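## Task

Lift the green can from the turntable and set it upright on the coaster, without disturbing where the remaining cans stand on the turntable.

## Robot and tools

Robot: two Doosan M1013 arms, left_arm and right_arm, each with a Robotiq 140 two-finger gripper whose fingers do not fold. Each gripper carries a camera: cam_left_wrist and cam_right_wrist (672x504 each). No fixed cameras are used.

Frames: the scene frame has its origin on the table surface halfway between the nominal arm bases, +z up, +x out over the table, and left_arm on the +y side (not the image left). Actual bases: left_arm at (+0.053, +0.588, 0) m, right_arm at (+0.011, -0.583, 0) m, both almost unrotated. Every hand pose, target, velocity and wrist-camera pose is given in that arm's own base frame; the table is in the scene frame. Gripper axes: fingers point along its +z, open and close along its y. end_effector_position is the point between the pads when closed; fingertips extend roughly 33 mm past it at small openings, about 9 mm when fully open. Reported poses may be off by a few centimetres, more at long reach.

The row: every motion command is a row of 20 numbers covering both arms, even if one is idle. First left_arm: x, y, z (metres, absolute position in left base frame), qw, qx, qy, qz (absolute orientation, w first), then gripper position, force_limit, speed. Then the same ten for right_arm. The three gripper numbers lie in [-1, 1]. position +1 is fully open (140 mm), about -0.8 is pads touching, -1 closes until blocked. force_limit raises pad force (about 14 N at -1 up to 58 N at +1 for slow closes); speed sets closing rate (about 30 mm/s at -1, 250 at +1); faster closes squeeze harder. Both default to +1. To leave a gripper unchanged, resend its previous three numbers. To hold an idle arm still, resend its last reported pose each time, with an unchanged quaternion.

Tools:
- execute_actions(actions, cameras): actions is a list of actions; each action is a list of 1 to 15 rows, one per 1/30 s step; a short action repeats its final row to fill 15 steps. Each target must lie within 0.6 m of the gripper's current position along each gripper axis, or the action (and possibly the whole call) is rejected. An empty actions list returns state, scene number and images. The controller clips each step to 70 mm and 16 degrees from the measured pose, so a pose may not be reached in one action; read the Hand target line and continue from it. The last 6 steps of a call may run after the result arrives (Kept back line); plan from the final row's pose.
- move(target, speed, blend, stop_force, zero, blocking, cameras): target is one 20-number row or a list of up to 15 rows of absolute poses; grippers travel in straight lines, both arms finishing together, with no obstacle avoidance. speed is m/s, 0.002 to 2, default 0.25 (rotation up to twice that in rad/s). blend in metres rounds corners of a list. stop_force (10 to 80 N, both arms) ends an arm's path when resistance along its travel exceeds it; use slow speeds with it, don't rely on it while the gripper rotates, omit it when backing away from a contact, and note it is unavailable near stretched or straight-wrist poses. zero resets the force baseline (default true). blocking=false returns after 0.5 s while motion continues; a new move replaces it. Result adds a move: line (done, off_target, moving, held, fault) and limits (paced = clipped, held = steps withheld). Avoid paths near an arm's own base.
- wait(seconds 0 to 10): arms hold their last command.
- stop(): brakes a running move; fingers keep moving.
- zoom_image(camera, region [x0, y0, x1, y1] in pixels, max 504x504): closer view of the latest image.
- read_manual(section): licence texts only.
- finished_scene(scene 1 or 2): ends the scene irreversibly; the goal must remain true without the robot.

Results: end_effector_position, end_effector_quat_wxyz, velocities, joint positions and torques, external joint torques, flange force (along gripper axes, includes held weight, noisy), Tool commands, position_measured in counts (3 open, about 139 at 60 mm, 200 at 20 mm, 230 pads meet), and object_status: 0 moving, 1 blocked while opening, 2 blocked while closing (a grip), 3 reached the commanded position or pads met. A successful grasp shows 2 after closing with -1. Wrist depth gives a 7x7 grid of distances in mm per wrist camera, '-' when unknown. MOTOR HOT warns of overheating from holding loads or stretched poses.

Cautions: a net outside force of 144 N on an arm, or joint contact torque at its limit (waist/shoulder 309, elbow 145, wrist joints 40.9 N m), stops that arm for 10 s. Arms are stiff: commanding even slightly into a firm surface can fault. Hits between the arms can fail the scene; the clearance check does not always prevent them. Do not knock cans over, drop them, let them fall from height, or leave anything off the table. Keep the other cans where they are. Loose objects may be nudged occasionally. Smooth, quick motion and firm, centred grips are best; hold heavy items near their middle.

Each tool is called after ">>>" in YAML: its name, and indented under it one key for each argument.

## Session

>>> execute_actions:
  actions: []

Scene clock: 0.00 s.
left_arm: end_effector_position=(+0.6845, +0.0210, +0.3641) position_measured=3 object_status=3 end_effector_quat_wxyz=(-0.532, +0.679, +0.148, +0.484) | right_arm: end_effector_position=(+0.4439, +0.6976, +0.3239) position_measured=3 object_status=3 end_effector_quat_wxyz=(+0.009, +0.916, +0.223, +0.332)
Joint positions: left_arm=[-0.535 0.3 2.048 1.588 1.602 -0.159] | right_arm=[1.169 0.265 1.611 -0.678 0.953 2.577]
Joint velocities: within noise
Joint torques (N m): no reading
External joint torques (N m): no reading
Flange force (N): no reading
Wrist depth (mm): cam_left_wrist=[2085 2687 2478 2065 1549 - - / 2624 - - 2720 1770 - - / 2425 2253 - - 1890 - - / 2324 132 - 3657 2860 1843 117 / - 122 - 2788 2231 1770 107 / - - 2788 2166 1677 1439 1267 / - 2478 2231 1770 496 449 1168] | cam_right_wrist=[513 534 563 1651 1742 1799 - / 485 511 528 554 579 1742 1756 / 464 479 499 519 545 563 1702 / 440 139 461 496 506 462 130 / - 423 446 446 429 434 106 / 392 408 425 385 406 422 421 / 386 394 407 373 385 396 414]
Hand target: left_arm +0.6845, +0.0210, +0.3641; -0.532, +0.679, +0.148, +0.484 | right_arm +0.4439, +0.6976, +0.3239; +0.009, +0.916, +0.223, +0.332
Tool commands: left_gripper/position=+1.0 left_gripper/force_limit=+1.0 left_gripper/speed=+1.0 right_gripper/position=+1.0 right_gripper/force_limit=+1.0 right_gripper/speed=+1.0
camera_calibration:
cam_left_wrist: T_world_to_cam=[[0.717439, -0.408681, -0.564147, -0.27206], [-0.625381, -0.0210902, -0.780034, 0.712317], [0.306887, 0.912434, -0.270712, 0.0130635], [0, 0, 0, 1]] pos_world=[0.636647, -0.108082, 0.405686]
cam_right_wrist: T_world_to_cam=[[0.397334, -0.903049, 0.163184, 0.403742], [-0.854559, -0.428917, -0.292847, 0.777718], [0.334448, -0.0230919, -0.942131, 0.313796], [0, 0, 0, 1]] pos_world=[0.399237, 0.705421, 0.457506]

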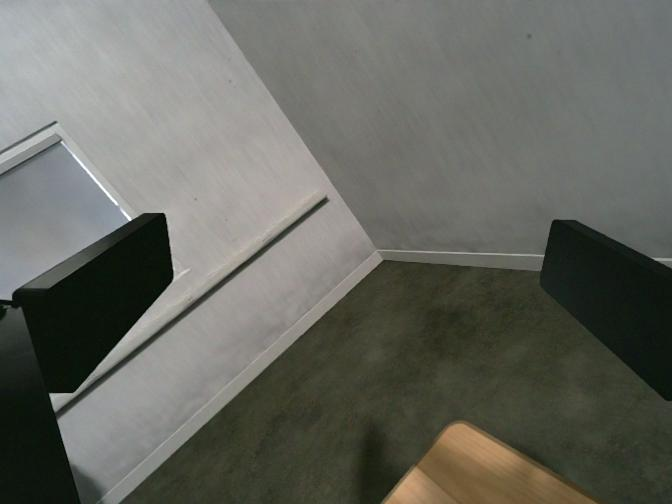

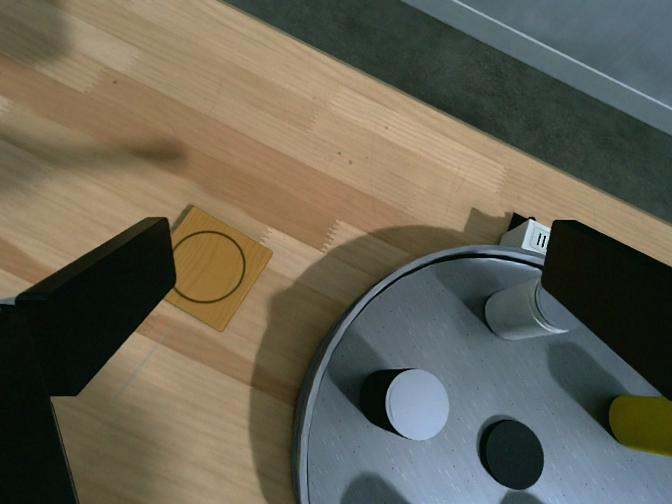

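>>> move:
  target: [0.6845,0.0210,0.3641,-0.532,0.679,0.148,0.484,1,1,1,0.441,0.57,0.38,0,1,0,0,1,1,1]
  speed: 0.4
  cameras: ["cam_right_wrist"]

>>> wait:
  seconds: 2.5
  cameras: ["cam_right_wrist"]

>>> wait:
  seconds: 2.5
  cameras: ["cam_right_wrist"]

>>> wait:
  seconds: 2.5
  cameras: ["cam_right_wrist"]

Scene clock: 2.80 s.
left_arm: end_effector_position=(+0.6845, +0.0210, +0.3641) position_measured=3 object_status=3 end_effector_quat_wxyz=(-0.532, +0.679, +0.148, +0.484) | right_arm: end_effector_position=(+0.4410, +0.5700, +0.3800) position_measured=3 object_status=3 end_effector_quat_wxyz=(+0.000, +1.000, +0.000, +0.000)
Joint positions: left_arm=[-0.535 0.3 2.048 1.588 1.603 -0.159] | right_arm=[0.865 0.265 1.375 0 1.502 2.435]
Joint torques (N m): left_arm=[-1.12 -64.63 -34.92 1.99 1.81 0.08] | right_arm=[2.24 -66.16 -42.05 3.93 0.47 0.45]
External joint torques (N m): left_arm=[1.2 -0.49 1.19 -0.07 0.14 -0.11] | right_arm=[-1.94 -2.69 0.28 0.33 -0.51 -0.45]
Flange force (N): left_arm=[-2.0 -2.1 1.7] | right_arm=[-0.7 6.3 1.1]
Wrist depth (mm): cam_left_wrist=[- - - - 1703 - - / - - - - 1843 1605 - / - - - - - 1940 - / 107 130 - - 2506 146 117 / - 122 2655 2824 2166 1813 107 / - - 3014 2166 1784 1477 1253 / - 2398 2253 1813 495 449 1186] | cam_right_wrist=[458 464 463 412 412 412 425 / 486 479 482 434 440 433 377 / 517 521 513 462 467 465 468 / 540 139 552 487 495 479 549 / - 592 588 590 524 604 - / 647 638 632 638 636 643 641 / 687 694 694 689 698 694 687]
Hand target: left_arm +0.6845, +0.0210, +0.3641; -0.532, +0.679, +0.148, +0.484 | right_arm +0.4410, +0.5700, +0.3800; +0.000, +1.000, +0.000, +0.000
Off the commanded pose: left_arm 0.000 m, 0 deg | right_arm 0.000 m, 0 deg.
move: done
camera_calibration:
cam_right_wrist: T_world_to_cam=[[-0.00607566, -0.999975, 0.00364915, 0.574286], [-0.936045, 0.00697108, 0.351811, 0.27943], [-0.351827, -0.00127828, -0.936064, 0.652675], [0, 0, 0, 1]] pos_world=[0.494677, 0.573158, 0.510543]
Images, in order (width x height): cam_right_wrist 672x504.

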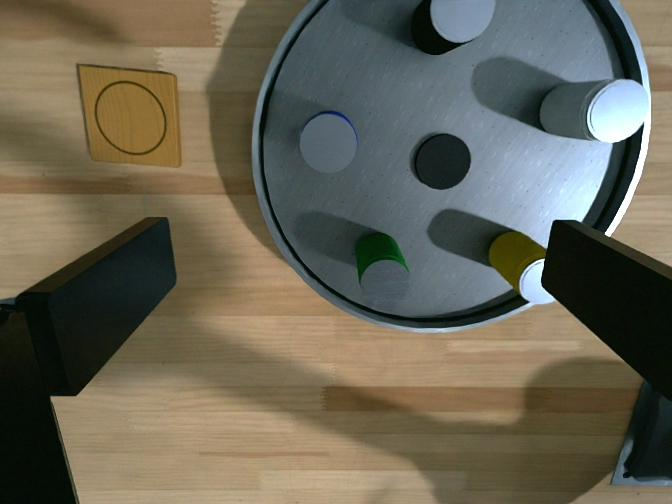

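Scene clock: 5.30 s.
left_arm: end_effector_position=(+0.6845, +0.0210, +0.3641) position_measured=3 object_status=3 end_effector_quat_wxyz=(-0.532, +0.679, +0.148, +0.484) | right_arm: end_effector_position=(+0.4410, +0.5700, +0.3800) position_measured=3 object_status=3 end_effector_quat_wxyz=(+0.000, +1.000, +0.000, +0.000)
Joint positions: left_arm=[-0.535 0.3 2.048 1.588 1.603 -0.159] | right_arm=[0.864 0.265 1.375 0 1.502 2.435]
Joint torques (N m): left_arm=[-0.86 -64.22 -35.08 2.06 1.9 0.15] | right_arm=[1.14 -66.9 -41.41 4.04 0.26 0.42]
External joint torques (N m): left_arm=[0.77 -1.12 1.27 -0.11 0.05 -0.18] | right_arm=[-1.28 -1.76 -0.24 0.19 -0.29 -0.42]
Flange force (N): left_arm=[-2.1 -3.3 0.9] | right_arm=[0.3 3.5 -0.1]
Wrist depth (mm): cam_left_wrist=[- - - 2276 - 1403 1104 / 2425 - 3056 - - - - / 2425 - 2974 - - - - / 2451 130 - - 2720 145 117 / - 122 - 2824 2166 1743 107 / - - 2720 2231 1770 1477 1232 / - 2655 2124 1756 495 451 1156] | cam_right_wrist=[462 460 458 415 414 414 421 / 488 480 480 427 436 430 430 / 519 516 513 468 464 466 469 / 536 140 548 483 495 434 130 / - 582 596 593 526 598 112 / 649 639 641 645 639 636 638 / 694 687 685 689 698 696 689]
Hand target: left_arm +0.6845, +0.0210, +0.3641; -0.532, +0.679, +0.148, +0.484 | right_arm +0.4410, +0.5700, +0.3800; +0.000, +1.000, +0.000, +0.000
Tool commands: left_gripper/position=+1.0 left_gripper/force_limit=+1.0 left_gripper/speed=+1.0 right_gripper/position=+1.0 right_gripper/force_limit=+1.0 right_gripper/speed=+1.0
Off the commanded pose: left_arm 0.000 m, 0 deg | right_arm 0.000 m, 0 deg.
wait: 2.50 s; at rest by 0.17 s
camera_calibration:
cam_right_wrist: T_world_to_cam=[[-0.00616851, -0.999974, 0.00368475, 0.574313], [-0.935999, 0.00707068, 0.351931, 0.279288], [-0.351948, -0.00127803, -0.936019, 0.652711], [0, 0, 0, 1]] pos_world=[0.494676, 0.573158, 0.510543]
Images, in order (width x height): cam_right_wrist 672x504.

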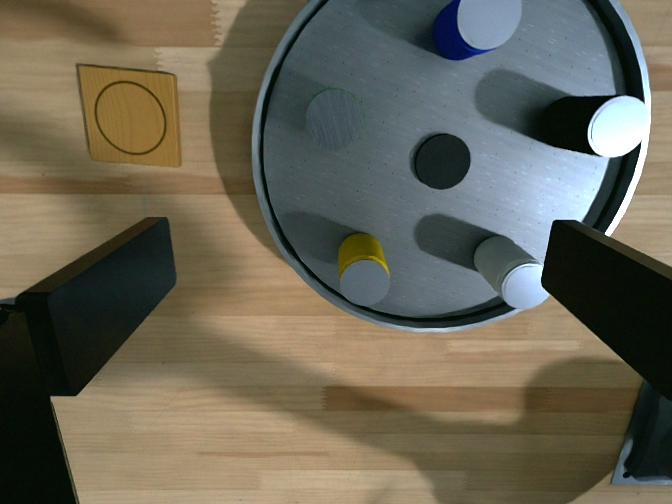

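Scene clock: 7.80 s.
left_arm: end_effector_position=(+0.6845, +0.0210, +0.3641) position_measured=3 object_status=3 end_effector_quat_wxyz=(-0.532, +0.679, +0.148, +0.484) | right_arm: end_effector_position=(+0.4410, +0.5700, +0.3800) position_measured=3 object_status=3 end_effector_quat_wxyz=(+0.000, +1.000, +0.000, +0.000)
Joint positions: left_arm=[-0.535 0.3 2.048 1.588 1.603 -0.159] | right_arm=[0.864 0.265 1.375 0 1.502 2.435]
Joint torques (N m): left_arm=[-1.64 -64.18 -34.66 1.97 1.8 0.18] | right_arm=[1.07 -66.76 -41.39 4.05 0.34 0.35]
External joint torques (N m): left_arm=[1.65 -1.03 0.89 -0.04 0.15 -0.21] | right_arm=[-1.02 -1.9 -0.28 0.2 -0.37 -0.35]
Flange force (N): left_arm=[-1.6 -2.7 2.5] | right_arm=[-0.2 3.4 0.0]
Wrist depth (mm): cam_left_wrist=[- - 2687 - - - 1206 / - - - - 1605 - - / 2425 - - - - - 1368 / 2324 132 4746 2860 2324 146 130 / - 2085 2564 2935 2166 1770 107 / - 2897 2594 2145 1770 1477 1246 / - 2451 2145 1756 496 446 1180] | cam_right_wrist=[461 461 464 410 414 407 424 / 491 476 482 430 437 438 430 / 521 516 512 465 464 466 471 / 538 139 559 482 495 424 130 / - 587 596 596 524 601 107 / 655 641 638 638 638 636 632 / 689 696 698 689 696 689 691]
Hand target: left_arm +0.6845, +0.0210, +0.3641; -0.532, +0.679, +0.148, +0.484 | right_arm +0.4410, +0.5700, +0.3800; +0.000, +1.000, +0.000, +0.000
Tool commands: left_gripper/position=+1.0 left_gripper/force_limit=+1.0 left_gripper/speed=+1.0 right_gripper/position=+1.0 right_gripper/force_limit=+1.0 right_gripper/speed=+1.0
Off the commanded pose: left_arm 0.000 m, 0 deg | right_arm 0.000 m, 0 deg.
wait: 2.50 s; at rest by 0.17 s
camera_calibration:
cam_right_wrist: T_world_to_cam=[[-0.00616851, -0.999974, 0.00368475, 0.574313], [-0.935999, 0.00707068, 0.351931, 0.279288], [-0.351948, -0.00127803, -0.936019, 0.652711], [0, 0, 0, 1]] pos_world=[0.494676, 0.573158, 0.510543]
Images, in order (width x height): cam_right_wrist 672x504.

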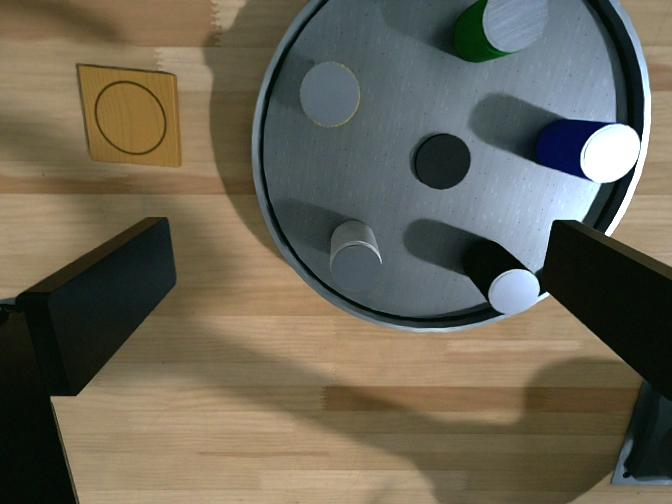

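Scene clock: 10.30 s.
left_arm: end_effector_position=(+0.6845, +0.0210, +0.3641) position_measured=3 object_status=3 end_effector_quat_wxyz=(-0.532, +0.679, +0.148, +0.484) | right_arm: end_effector_position=(+0.4410, +0.5700, +0.3800) position_measured=3 object_status=3 end_effector_quat_wxyz=(+0.000, +1.000, +0.000, +0.000)
Joint positions: left_arm=[-0.535 0.3 2.048 1.588 1.603 -0.159] | right_arm=[0.864 0.265 1.375 0 1.502 2.435]
Joint torques (N m): left_arm=[-1.21 -64.98 -34.81 1.93 1.74 0.11] | right_arm=[0.85 -66.9 -41.34 4.03 0.33 0.32]
External joint torques (N m): left_arm=[1.07 -0.18 1.05 0.01 0.2 -0.14] | right_arm=[-0.92 -1.76 -0.4 0.21 -0.37 -0.32]
Flange force (N): left_arm=[-1.9 -1.4 1.5] | right_arm=[-0.1 2.9 -0.2]
Wrist depth (mm): cam_left_wrist=[- 2687 - - - - - / - - - - 2085 - - / 2478 2478 - - - - - / 2373 132 - - 2935 145 130 / - 122 3913 2687 2209 1756 107 / 2506 - 2478 2187 1770 1467 1239 / - 2506 2300 1756 495 447 1162] | cam_right_wrist=[464 459 460 410 414 383 423 / 487 480 481 434 437 438 444 / 518 523 516 466 463 457 479 / 540 140 552 483 492 431 130 / - 579 592 593 524 590 111 / 647 636 641 632 641 638 634 / 685 691 691 687 696 702 689]
Hand target: left_arm +0.6845, +0.0210, +0.3641; -0.532, +0.679, +0.148, +0.484 | right_arm +0.4410, +0.5700, +0.3800; +0.000, +1.000, +0.000, +0.000
Tool commands: left_gripper/position=+1.0 left_gripper/force_limit=+1.0 left_gripper/speed=+1.0 right_gripper/position=+1.0 right_gripper/force_limit=+1.0 right_gripper/speed=+1.0
Off the commanded pose: left_arm 0.000 m, 0 deg | right_arm 0.000 m, 0 deg.
wait: 2.50 s; at rest by 0.17 s
camera_calibration:
cam_right_wrist: T_world_to_cam=[[-0.00616851, -0.999974, 0.00368475, 0.574313], [-0.935999, 0.00707068, 0.351931, 0.279288], [-0.351948, -0.00127803, -0.936019, 0.652711], [0, 0, 0, 1]] pos_world=[0.494676, 0.573158, 0.510543]
Images, in order (width x height): cam_right_wrist 672x504.

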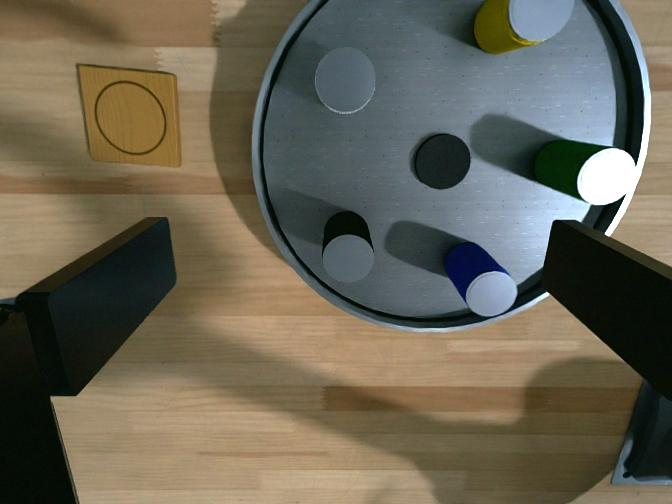

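>>> move:
  target: [0.6845,0.0210,0.3641,-0.532,0.679,0.148,0.484,1,1,1,0.389,0.5825,0.112,0,1,0,0,1,1,1]
  speed: 0.3
  cameras: ["cam_right_wrist"]

>>> wait:
  seconds: 0.5
  cameras: ["cam_right_wrist"]

Scene clock: 13.47 s.
left_arm: end_effector_position=(+0.6845, +0.0210, +0.3641) position_measured=3 object_status=3 end_effector_quat_wxyz=(-0.532, +0.679, +0.148, +0.484) | right_arm: end_effector_position=(+0.3890, +0.5825, +0.1121) position_measured=3 object_status=3 end_effector_quat_wxyz=(+0.000, +1.000, +0.000, +0.000)
Joint positions: left_arm=[-0.535 0.3 2.048 1.588 1.603 -0.159] | right_arm=[0.933 0.363 1.748 0 1.031 2.504]
Joint torques (N m): left_arm=[-0.91 -64.77 -34.61 2.01 1.78 0.09] | right_arm=[0.71 -68.5 -35.76 3.38 0.38 0.41]
External joint torques (N m): left_arm=[0.96 -0.32 0.87 -0.09 0.16 -0.12] | right_arm=[-0.6 -3.91 0.02 0.25 -0.41 -0.41]
Flange force (N): left_arm=[-1.6 -1.5 1.2] | right_arm=[-2.1 5.7 -2.6]
Wrist depth (mm): cam_left_wrist=[- - - - 1640 - - / - - - - 1906 - - / 2398 - - 2720 - 1843 - / 2348 131 - 3846 2788 146 123 / - 122 - 2897 2231 1756 107 / - - 2754 2124 1784 1458 1260 / - 2624 2187 1703 493 446 1193] | cam_right_wrist=[220 172 171 172 171 171 170 / 233 180 181 108 179 181 174 / 247 240 187 105 107 192 184 / 257 138 198 111 203 202 126 / - 277 216 220 220 214 111 / 308 303 303 233 236 178 154 / 327 329 328 329 248 158 141]
Hand target: left_arm +0.6845, +0.0210, +0.3641; -0.532, +0.679, +0.148, +0.484 | right_arm +0.3890, +0.5825, +0.1120; +0.000, +1.000, +0.000, +0.000
Off the commanded pose: left_arm 0.000 m, 0 deg | right_arm 0.000 m, 0 deg.
move: done
camera_calibration:
cam_right_wrist: T_world_to_cam=[[-0.00620346, -0.999974, 0.00359105, 0.587518], [-0.935999, 0.00707042, 0.351932, 0.324845], [-0.351948, -0.00117803, -0.936019, 0.383513], [0, 0, 0, 1]] pos_world=[0.442676, 0.585658, 0.242543]
Images, in order (width x height): cam_right_wrist 672x504.

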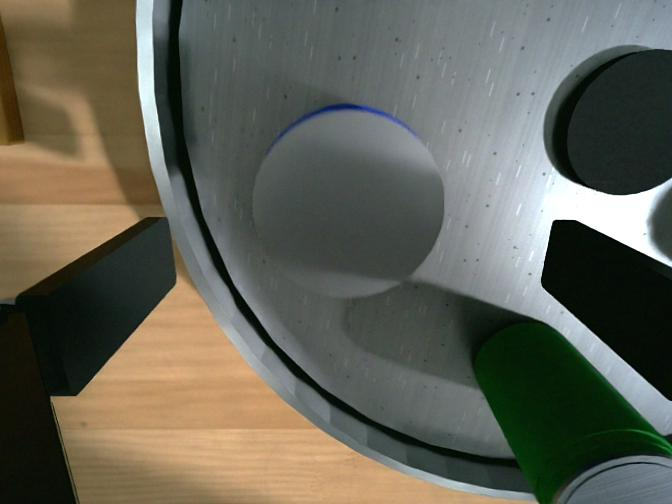

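Scene clock: 13.97 s.
left_arm: end_effector_position=(+0.6845, +0.0210, +0.3641) position_measured=3 object_status=3 end_effector_quat_wxyz=(-0.532, +0.679, +0.148, +0.484) | right_arm: end_effector_position=(+0.3890, +0.5825, +0.1120) position_measured=3 object_status=3 end_effector_quat_wxyz=(+0.000, +1.000, +0.000, +0.000)
Joint positions: left_arm=[-0.535 0.3 2.048 1.588 1.603 -0.159] | right_arm=[0.933 0.363 1.748 0 1.031 2.504]
Joint torques (N m): left_arm=[-0.47 -64.51 -34.83 2 1.75 0.15] | right_arm=[1.19 -70.22 -35.66 3.53 0.31 0.45]
External joint torques (N m): left_arm=[0.54 -0.55 1.12 -0.08 0.2 -0.18] | right_arm=[-0.89 -2.4 -0.25 0.14 -0.35 -0.45]
Flange force (N): left_arm=[-2.0 -2.2 0.4] | right_arm=[-0.2 3.7 -1.6]
Wrist depth (mm): cam_left_wrist=[- - 4957 - - 1412 1156 / - - - 2564 2398 1394 - / 2478 - 3014 2897 2124 1677 - / 2373 131 - 6196 2720 146 117 / - 122 - 2897 2046 1770 107 / - - 2594 2145 1784 1487 1253 / - 2324 2145 1716 495 448 1193] | cam_right_wrist=[219 171 93 92 93 172 169 / 232 179 177 98 179 181 173 / 246 241 192 195 192 192 184 / 255 139 203 205 205 203 126 / - 277 216 220 214 213 112 / 306 303 303 232 180 146 236 / 328 330 326 327 235 138 142]
Hand target: left_arm +0.6845, +0.0210, +0.3641; -0.532, +0.679, +0.148, +0.484 | right_arm +0.3890, +0.5825, +0.1120; +0.000, +1.000, +0.000, +0.000
Tool commands: left_gripper/position=+1.0 left_gripper/force_limit=+1.0 left_gripper/speed=+1.0 right_gripper/position=+1.0 right_gripper/force_limit=+1.0 right_gripper/speed=+1.0
Off the commanded pose: left_arm 0.000 m, 0 deg | right_arm 0.000 m, 0 deg.
wait: 0.50 s; at rest by 0.17 s
camera_calibration:
cam_right_wrist: T_world_to_cam=[[-0.00616851, -0.999974, 0.00368475, 0.58748], [-0.935999, 0.00707068, 0.351931, 0.324845], [-0.351948, -0.00127803, -0.936019, 0.383573], [0, 0, 0, 1]] pos_world=[0.442676, 0.585658, 0.242543]
Images, in order (width x height): cam_right_wrist 672x504.

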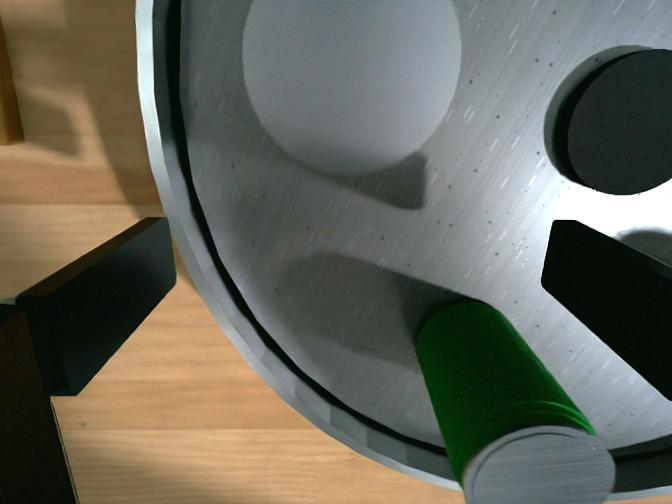

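>>> move:
  target: [0.6845,0.0210,0.3641,-0.532,0.679,0.148,0.484,1,1,1,0.3885,0.582,0.109,0,1,0,0,1,1,1]
  speed: 0.1

>>> wait:
  seconds: 6

Scene clock: 15.47 s.
left_arm: end_effector_position=(+0.6845, +0.0210, +0.3641) position_measured=3 object_status=3 end_effector_quat_wxyz=(-0.532, +0.679, +0.148, +0.484) | right_arm: end_effector_position=(+0.3885, +0.5820, +0.1090) position_measured=3 object_status=3 end_effector_quat_wxyz=(+0.000, +1.000, +0.000, +0.000)
Joint positions: left_arm=[-0.535 0.3 2.048 1.588 1.603 -0.159] | right_arm=[0.933 0.365 1.752 0 1.025 2.504]
Joint torques (N m): left_arm=[-0.87 -64.95 -34.93 2.02 1.68 0.18] | right_arm=[1.02 -70.7 -35.42 3.46 0.28 0.38]
External joint torques (N m): left_arm=[1.01 -0.17 1.21 -0.11 0.27 -0.21] | right_arm=[-0.94 -1.82 -0.32 0.18 -0.32 -0.38]
Flange force (N): left_arm=[-2.4 -1.5 1.1] | right_arm=[0.3 2.9 -1.3]
Wrist depth (mm): cam_left_wrist=[- - - - 1467 - 1162 / - - - 2145 - - 1328 / 2300 - 1756 2348 - - 1304 / - 131 - - 2720 146 130 / - 2720 - 2506 2253 1784 107 / - - 2425 2104 1799 1448 1246 / - 2535 2209 1756 492 449 1156] | cam_right_wrist=[216 169 169 169 168 169 166 / 230 178 178 178 178 179 171 / 243 237 189 106 187 190 181 / 252 139 195 107 110 202 123 / - 277 205 225 216 216 112 / 304 298 299 229 234 210 176 / 323 324 326 323 244 232 158]
Hand target: left_arm +0.6845, +0.0210, +0.3641; -0.532, +0.679, +0.148, +0.484 | right_arm +0.3885, +0.5820, +0.1090; +0.000, +1.000, +0.000, +0.000
Off the commanded pose: left_arm 0.000 m, 0 deg | right_arm 0.000 m, 0 deg.
move: done

Scene clock: 21.47 s.
left_arm: end_effector_position=(+0.6845, +0.0210, +0.3641) position_measured=3 object_status=3 end_effector_quat_wxyz=(-0.532, +0.679, +0.148, +0.484) | right_arm: end_effector_position=(+0.3885, +0.5820, +0.1090) position_measured=3 object_status=3 end_effector_quat_wxyz=(+0.000, +1.000, +0.000, +0.000)
Joint positions: left_arm=[-0.535 0.3 2.048 1.588 1.603 -0.159] | right_arm=[0.933 0.365 1.752 0 1.025 2.504]
Joint torques (N m): left_arm=[-0.83 -64.92 -34.85 2.01 1.78 0.18] | right_arm=[1.19 -70.47 -35.48 3.52 0.34 0.38]
External joint torques (N m): left_arm=[0.91 -0.29 1.09 -0.1 0.17 -0.21] | right_arm=[-1.13 -2.01 -0.23 0.11 -0.38 -0.38]
Flange force (N): left_arm=[-2.1 -1.6 1.1] | right_arm=[0.3 3.5 -1.3]
Wrist depth (mm): cam_left_wrist=[- - - - - 1344 - / - - - - - - - / 3329 2506 - 2788 - - - / 2398 132 2754 3913 2655 145 117 / - 122 2425 2897 2145 1799 107 / - - 2594 2145 1756 1497 1239 / - 2624 2209 1770 496 448 1174] | cam_right_wrist=[217 167 169 169 168 169 167 / 229 178 178 178 178 178 171 / 243 236 189 190 190 189 181 / 253 139 199 202 199 199 126 / - 278 211 210 147 216 106 / 303 299 298 213 - 229 232 / 323 324 323 330 230 243 243]
Hand target: left_arm +0.6845, +0.0210, +0.3641; -0.532, +0.679, +0.148, +0.484 | right_arm +0.3885, +0.5820, +0.1090; +0.000, +1.000, +0.000, +0.000
Tool commands: left_gripper/position=+1.0 left_gripper/force_limit=+1.0 left_gripper/speed=+1.0 right_gripper/position=+1.0 right_gripper/force_limit=+1.0 right_gripper/speed=+1.0
Off the commanded pose: left_arm 0.000 m, 0 deg | right_arm 0.000 m, 0 deg.
wait: 6.00 s; at rest by 0.17 s

>>> wait:
  seconds: 4.73

>>> move:
  target:
    - [0.6845,0.0210,0.3641,-0.532,0.679,0.148,0.484,1,1,1,0.4675,0.58,0.109,0,1,0,0,-1,0,0]
    - [0.6845,0.0210,0.3641,-0.532,0.679,0.148,0.484,1,1,1,0.48,0.61,0.25,0,1,0,0,-1,0,0]
  speed: [0.0763,0.2]
  blend: [0.015,0]
  cameras: ["cam_right_wrist"]

Scene clock: 26.53 s.
left_arm: end_effector_position=(+0.6845, +0.0210, +0.3641) position_measured=3 object_status=3 end_effector_quat_wxyz=(-0.532, +0.679, +0.148, +0.484) | right_arm: end_effector_position=(+0.3885, +0.5820, +0.1090) position_measured=3 object_status=3 end_effector_quat_wxyz=(+0.000, +1.000, +0.000, +0.000)
Joint positions: left_arm=[-0.535 0.3 2.048 1.588 1.603 -0.159] | right_arm=[0.933 0.365 1.752 0 1.025 2.504]
Joint torques (N m): left_arm=[-1.54 -64.14 -34.74 1.98 1.72 0.05] | right_arm=[1.33 -70.36 -35.73 3.43 0.34 0.45]
External joint torques (N m): left_arm=[1.52 -1.07 0.97 -0.05 0.23 -0.08] | right_arm=[-0.92 -2.21 0.09 0.21 -0.37 -0.46]
Flange force (N): left_arm=[-1.5 -2.9 2.1] | right_arm=[-0.4 4.1 -1.2]
Wrist depth (mm): cam_left_wrist=[- 2687 - - 1628 - - / - - - 2687 - - - / 2373 - - - - - - / 2300 131 - - 2594 146 118 / - 122 - 2897 2276 1843 107 / - - 2720 2209 1729 1517 - / - 2935 2231 1813 495 440 -] | cam_right_wrist=[217 167 168 168 168 168 167 / 230 179 178 179 178 178 171 / 243 238 190 185 190 189 181 / 253 139 199 109 120 199 123 / - 278 204 117 117 219 112 / 303 299 300 229 233 226 186 / 325 323 324 324 244 243 169]
Hand target: left_arm +0.6845, +0.0210, +0.3641; -0.532, +0.679, +0.148, +0.484 | right_arm +0.3885, +0.5820, +0.1090; +0.000, +1.000, +0.000, +0.000
Tool commands: left_gripper/position=+1.0 left_gripper/force_limit=+1.0 left_gripper/speed=+1.0 right_gripper/position=+1.0 right_gripper/force_limit=+1.0 right_gripper/speed=+1.0
Off the commanded pose: left_arm 0.000 m, 0 deg | right_arm 0.000 m, 0 deg.
wait: 4.73 s; at rest from the start

Scene clock: 28.73 s.
left_arm: end_effector_position=(+0.6845, +0.0210, +0.3641) position_measured=3 object_status=3 end_effector_quat_wxyz=(-0.532, +0.679, +0.148, +0.484) | right_arm: end_effector_position=(+0.4800, +0.6100, +0.2500) position_measured=154 object_status=2 end_effector_quat_wxyz=(+0.000, +1.000, +0.000, +0.000)
Joint positions: left_arm=[-0.535 0.3 2.048 1.588 1.603 -0.159] | right_arm=[0.86 0.389 1.442 0 1.311 2.43]
Joint torques (N m): left_arm=[-1.25 -63.99 -34.82 1.96 1.74 0.13] | right_arm=[1.22 -78.68 -40.56 3.98 0.31 0.48]
External joint torques (N m): left_arm=[1.21 -1.07 1.08 -0.04 0.2 -0.16] | right_arm=[-1.05 -0.69 0.31 0.11 -0.34 -0.48]
Flange force (N): left_arm=[-1.8 -3.0 1.6] | right_arm=[0.2 2.9 0.7]
Wrist depth (mm): cam_left_wrist=[- - 2624 1940 - - - / - - - - - - - / 2425 - - - - - - / 2398 130 - 3485 2754 146 117 / - 2655 - 4290 1799 1799 106 / - - 2564 2231 1843 1477 1253 / - 2506 2187 1729 498 448 1162] | cam_right_wrist=[345 343 344 337 295 296 291 / 357 360 361 313 312 313 299 / 378 375 386 113 323 331 332 / 412 407 112 108 108 345 352 / - 84 84 117 115 74 91 / - 74 - 476 404 - 74 / - - - 515 - - -]
Hand target: left_arm +0.6845, +0.0210, +0.3641; -0.532, +0.679, +0.148, +0.484 | right_arm +0.4800, +0.6100, +0.2500; +0.000, +1.000, +0.000, +0.000
Off the commanded pose: left_arm 0.000 m, 0 deg | right_arm 0.000 m, 0 deg.
move: done
camera_calibration:
cam_right_wrist: T_world_to_cam=[[-0.00620313, -0.999974, 0.00359164, 0.615086], [-0.935966, 0.00707042, 0.352019, 0.361244], [-0.352036, -0.00117803, -0.935986, 0.544684], [0, 0, 0, 1]] pos_world=[0.533676, 0.613158, 0.380443]
Images, in order (width x height): cam_right_wrist 672x504.

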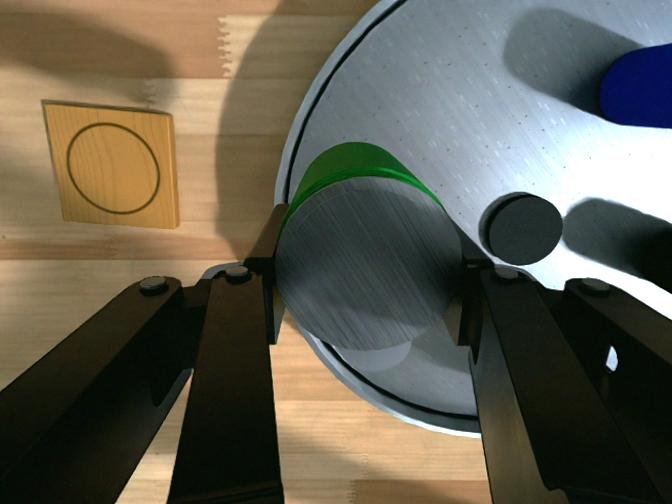

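>>> move:
  target: [0.6845,0.0210,0.3641,-0.532,0.679,0.148,0.484,1,1,1,0.461,0.82,0.14,0,1,0,0,-1,0,0]
  speed: 0.25
  cameras: ["cam_right_wrist"]

Scene clock: 30.50 s.
left_arm: end_effector_position=(+0.6845, +0.0210, +0.3641) position_measured=3 object_status=3 end_effector_quat_wxyz=(-0.532, +0.679, +0.148, +0.484) | right_arm: end_effector_position=(+0.4644, +0.7713, +0.1650) position_measured=154 object_status=2 end_effector_quat_wxyz=(-0.001, +1.000, +0.000, +0.000)
Joint positions: left_arm=[-0.535 0.3 2.048 1.588 1.603 -0.159] | right_arm=[0.99 0.625 1.232 0 1.283 2.561]
Joint torques (N m): left_arm=[-0.93 -65.44 -34.91 1.95 1.73 0.08] | right_arm=[1.01 -100.14 -41.15 3.97 0.36 0.45]
External joint torques (N m): left_arm=[1.1 0.32 1.19 -0.04 0.21 -0.11] | right_arm=[-0.91 -0.06 1.06 0.11 -0.41 -0.45]
Flange force (N): left_arm=[-2.3 -0.7 1.4] | right_arm=[-0.5 3.8 1.7]
Wrist depth (mm): cam_left_wrist=[- - - - - 1616 1150 / - - 3983 - - - 1232 / 2594 - - 2788 2231 - - / 2300 131 - - 2535 1813 118 / - 141 - 2754 2231 1743 107 / - 2300 2655 2124 1799 1497 1260 / - 2624 2124 1756 496 447 1150] | cam_right_wrist=[267 268 266 265 266 264 218 / 282 283 274 274 280 277 229 / 301 301 288 115 295 251 245 / 320 317 112 107 109 258 261 / - 84 84 116 114 74 91 / - 74 - 367 368 - 74 / - - - 400 - - -]
Hand target: left_arm +0.6845, +0.0210, +0.3641; -0.532, +0.679, +0.148, +0.484 | right_arm +0.4645, +0.7712, +0.1650; -0.001, +1.000, +0.000, +0.000
Off the commanded pose: left_arm 0.000 m, 0 deg | right_arm 0.055 m, 0 deg.
move: held (right_arm; a check stopped the path); limits=held
pose unreachable (right arm): on one or more control steps of this call, first in action 0 (counted from 0), this arm could not follow its commanded pose, so it was not sent that pose on those steps. It may still have moved: this result reports where it is.
cause: moving toward the commanded pose would bring a part of the arm too close to another arm (a part of this arm just beyond joint 6 (wrist roll) and a part of the left arm just beyond its joint 5 (wrist pitch), at the place that arm is still heading or pushing toward).
camera_calibration:
cam_right_wrist: T_world_to_cam=[[-0.00590953, -0.99998, 0.0020903, 0.776691], [-0.936191, 0.00626718, 0.351437, 0.376306], [-0.351443, 0.000119913, -0.936209, 0.458665], [0, 0, 0, 1]] pos_world=[0.518079, 0.774262, 0.295535]
Images, in order (width x height): cam_right_wrist 672x504.

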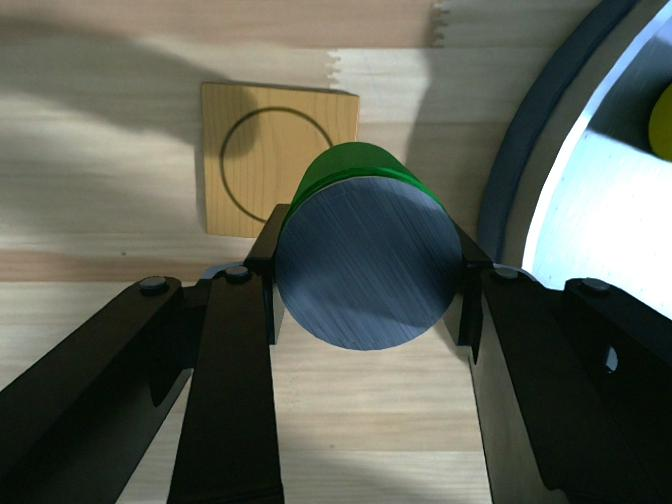

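>>> move:
  target:
    - [0.62,0.35,0.46,-0.532,0.679,0.148,0.484,1,1,1,0.4644,0.7713,0.165,0,1,0,0,-1,0,0]
    - [0.62,0.35,0.46,-0.532,0.679,0.148,0.484,1,1,1,0.461,0.82,0.14,0,1,0,0,-1,0,0]
  speed: [0.4,0.15]
  cameras: ["cam_right_wrist"]

Scene clock: 33.03 s.
left_arm: end_effector_position=(+0.6200, +0.3500, +0.4600) position_measured=3 object_status=3 end_effector_quat_wxyz=(-0.532, +0.679, +0.148, +0.484) | right_arm: end_effector_position=(+0.4610, +0.8200, +0.1400) position_measured=154 object_status=2 end_effector_quat_wxyz=(+0.000, +1.000, +0.000, +0.000)
Joint positions: left_arm=[0.061 0.002 2.187 1.966 1.127 -0.101] | right_arm=[1.022 0.706 1.14 0 1.296 2.593]
Joint torques (N m): left_arm=[-0.72 -38.49 -40.37 0.53 1.59 0.07] | right_arm=[1.41 -104.93 -41.23 3.9 0.13 0.39]
External joint torques (N m): left_arm=[0.7 -0.68 1.41 -0.05 0.24 -0.1] | right_arm=[-1.43 -1.99 1.11 0.17 -0.16 -0.39]
Flange force (N): left_arm=[-2.8 -2.1 -1.2] | right_arm=[-1.7 7.0 0.4]
Wrist depth (mm): cam_left_wrist=[- 2564 - 2231 1743 1421 - / - - - 2506 2104 - - / 2231 2253 - - - 1813 1477 / 2124 140 2564 - 2754 144 118 / - 2373 2687 2754 2373 1906 107 / - 2145 2720 2398 1940 1593 1377 / - 2687 2348 1859 1582 1385 1282] | cam_right_wrist=[243 243 244 243 243 243 243 / 259 258 254 249 251 258 255 / 274 273 271 116 266 274 232 / 293 288 112 108 109 288 235 / - 84 84 117 115 74 91 / - 74 - 335 338 - 74 / - - - 366 - - -]
Hand target: left_arm +0.6200, +0.3500, +0.4600; -0.532, +0.679, +0.148, +0.484 | right_arm +0.4610, +0.8200, +0.1400; +0.000, +1.000, +0.000, +0.000
Off the commanded pose: left_arm 0.000 m, 0 deg | right_arm 0.000 m, 0 deg.
move: done
camera_calibration:
cam_right_wrist: T_world_to_cam=[[-0.00620346, -0.999974, 0.00359105, 0.825258], [-0.935999, 0.00707042, 0.351932, 0.380704], [-0.351948, -0.00117803, -0.936019, 0.435342], [0, 0, 0, 1]] pos_world=[0.514676, 0.823058, 0.270543]
Images, in order (width x height): cam_right_wrist 672x504.

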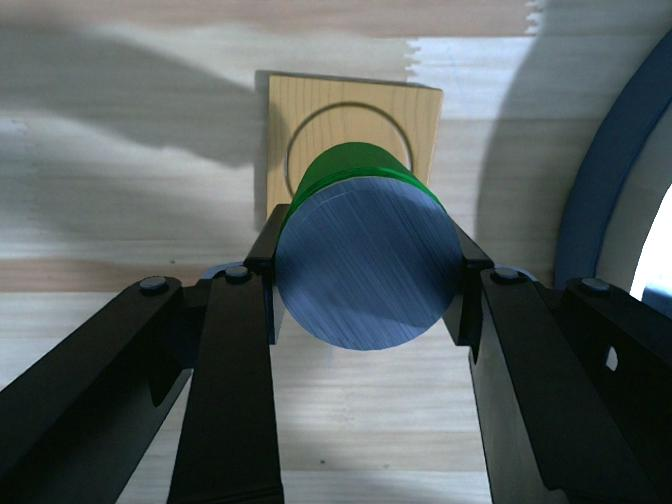

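>>> move:
  target: [0.62,0.35,0.46,-0.532,0.679,0.148,0.484,1,1,1,0.463,0.8216,0.072,0,1,0,0,-1,0,0]
  speed: 0.12

>>> move:
  target: [0.62,0.35,0.46,-0.532,0.679,0.148,0.484,1,1,1,0.463,0.8216,0.05,0,1,0,0,-1,0,0]
  speed: 0.01
  stop_force: 12
  cameras: ["cam_right_wrist"]

Scene clock: 34.47 s.
left_arm: end_effector_position=(+0.6200, +0.3500, +0.4600) position_measured=3 object_status=3 end_effector_quat_wxyz=(-0.532, +0.679, +0.148, +0.484) | right_arm: end_effector_position=(+0.4630, +0.8216, +0.0721) position_measured=154 object_status=2 end_effector_quat_wxyz=(+0.000, +1.000, +0.000, +0.000)
Joint positions: left_arm=[0.061 0.002 2.187 1.966 1.127 -0.101] | right_arm=[1.021 0.747 1.194 0 1.2 2.592]
Joint torques (N m): left_arm=[-1.3 -38.27 -39.95 0.59 1.65 0.1] | right_arm=[1.41 -105.99 -39.09 3.82 0.13 0.4]
External joint torques (N m): left_arm=[1.19 -1 0.96 -0.08 0.17 -0.13] | right_arm=[-1.07 -3.13 0.16 0.15 -0.16 -0.4]
Flange force (N): left_arm=[-2.4 -3.0 0.0] | right_arm=[-1.5 5.8 -1.6]
Wrist depth (mm): cam_left_wrist=[- 2324 - - - 1430 - / - - - - - - - / 2124 2209 - - - - 1246 / 2166 132 - 2860 2935 145 117 / - 1784 1923 2860 2425 1874 107 / - 2010 1940 2276 1940 1605 1344 / - 2124 2104 1890 1582 1360 1253] | cam_right_wrist=[185 183 182 182 182 183 182 / 194 194 189 182 183 193 193 / 205 205 203 115 191 205 205 / 219 216 112 108 109 216 215 / - 84 84 116 115 74 91 / - 74 - 253 252 - 74 / - - - 273 273 - -]
Hand target: left_arm +0.6200, +0.3500, +0.4600; -0.532, +0.679, +0.148, +0.484 | right_arm +0.4630, +0.8216, +0.0720; +0.000, +1.000, +0.000, +0.000
Off the commanded pose: left_arm 0.000 m, 0 deg | right_arm 0.000 m, 0 deg.
move: done

Scene clock: 35.47 s.
left_arm: end_effector_position=(+0.6200, +0.3500, +0.4600) position_measured=3 object_status=3 end_effector_quat_wxyz=(-0.532, +0.679, +0.148, +0.484) | right_arm: end_effector_position=(+0.4630, +0.8217, +0.0684) position_measured=154 object_status=2 end_effector_quat_wxyz=(+0.000, +1.000, +0.000, +0.000)
Joint positions: left_arm=[0.061 0.002 2.187 1.966 1.127 -0.101] | right_arm=[1.021 0.75 1.197 0 1.194 2.592]
Joint torques (N m): left_arm=[-1.13 -38.71 -39.8 0.54 1.68 0.15] | right_arm=[0.94 -85.95 -29.98 4.06 -1.48 0.35]
External joint torques (N m): left_arm=[1.12 -0.36 0.86 -0.05 0.14 -0.18] | right_arm=[-0.15 -23.7 -9.13 -0.07 1.44 -0.35]
Flange force (N): left_arm=[-2.4 -1.7 0.7] | right_arm=[-4.3 8.7 -24.1]
Wrist depth (mm): cam_left_wrist=[- - - 2145 1729 1385 1212 / - - - - - - 1260 / 2104 1743 - - 2104 - 1360 / 2104 140 2564 - 3056 145 123 / - 141 1799 3846 2398 1923 107 / - - 1974 2145 1859 1571 1377 / - 2451 2373 1890 1538 1385 1275] | cam_right_wrist=[180 179 179 179 179 179 180 / 191 189 186 178 180 190 189 / 202 202 199 113 187 201 203 / 215 212 112 107 109 212 211 / - 84 84 116 115 74 91 / - 74 - 247 247 - 74 / - - - 269 267 - -]
Hand target: left_arm +0.6200, +0.3500, +0.4600; -0.532, +0.679, +0.148, +0.484 | right_arm +0.4630, +0.8217, +0.0684; +0.000, +1.000, +0.000, +0.000
Off the commanded pose: left_arm 0.000 m, 0 deg | right_arm 0.018 m, 0 deg.
move: contact (right_arm)
camera_calibration:
cam_right_wrist: T_world_to_cam=[[-0.00623923, -0.999974, 0.0034967, 0.827266], [-0.936044, 0.00707055, 0.351812, 0.407903], [-0.351828, -0.00107803, -0.936064, 0.368928], [0, 0, 0, 1]] pos_world=[0.516776, 0.824758, 0.198942]
Images, in order (width x height): cam_right_wrist 672x504.

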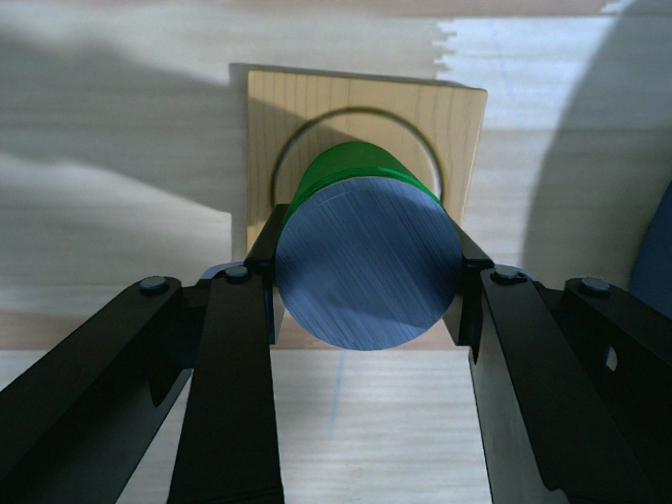

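>>> move:
  target:
    - [0.62,0.35,0.46,-0.532,0.679,0.148,0.484,1,1,1,0.463,0.8216,0.069,0,1,0,0,0.3,0,-0.9]
    - [0.62,0.35,0.46,-0.532,0.679,0.148,0.484,1,1,1,0.463,0.8216,0.24,0,1,0,0,0.3,0,-0.9]
  speed: [0.1,0.25]
  cameras: ["cam_right_wrist"]

Scene clock: 38.13 s.
left_arm: end_effector_position=(+0.6200, +0.3500, +0.4600) position_measured=3 object_status=3 end_effector_quat_wxyz=(-0.532, +0.679, +0.148, +0.484) | right_arm: end_effector_position=(+0.4630, +0.8216, +0.2400) position_measured=91 object_status=3 end_effector_quat_wxyz=(+0.000, +1.000, +0.000, +0.000)
Joint positions: left_arm=[0.061 0.002 2.187 1.966 1.127 -0.101] | right_arm=[1.021 0.674 1.012 0 1.456 2.592]
Joint torques (N m): left_arm=[-1.28 -38.01 -39.8 0.58 1.62 0.1] | right_arm=[0.91 -102.84 -39.9 4.08 0.29 0.42]
External joint torques (N m): left_arm=[1.26 -1.1 0.85 -0.09 0.2 -0.13] | right_arm=[-1.25 -2.84 -1.55 0.13 -0.32 -0.42]
Flange force (N): left_arm=[-2.2 -3.1 0.0] | right_arm=[1.1 1.6 -2.3]
Wrist depth (mm): cam_left_wrist=[- - 2897 - - 1193 - / - - 2166 - 2398 - 1403 / 2187 1756 - 2506 - 1677 - / 2124 140 2478 2754 3056 146 118 / - 123 2085 2594 2451 1957 107 / - - 2506 2276 1890 1571 1344 / - - 2276 1874 1593 1360 1253] | cam_right_wrist=[333 333 334 334 333 334 292 / 353 353 353 344 348 350 302 / 378 377 374 276 369 344 323 / 402 390 154 402 400 140 342 / - 84 423 427 431 114 88 / - - 463 463 462 - - / - - 503 501 502 - -]
Hand target: left_arm +0.6200, +0.3500, +0.4600; -0.532, +0.679, +0.148, +0.484 | right_arm +0.4630, +0.8216, +0.2400; +0.000, +1.000, +0.000, +0.000
Off the commanded pose: left_arm 0.000 m, 0 deg | right_arm 0.000 m, 0 deg.
move: done
camera_calibration:
cam_right_wrist: T_world_to_cam=[[-0.00620346, -0.999974, 0.00359105, 0.826612], [-0.935999, 0.00707042, 0.351932, 0.347406], [-0.351948, -0.00117803, -0.936019, 0.529556], [0, 0, 0, 1]] pos_world=[0.516676, 0.824758, 0.370443]
Images, in order (width x height): cam_right_wrist 672x504.

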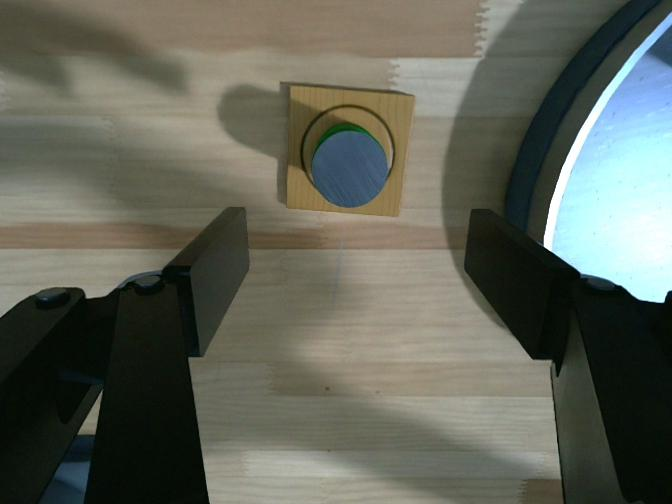

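>>> finished_scene:
  scene: 2

The scene is finished: the task was done.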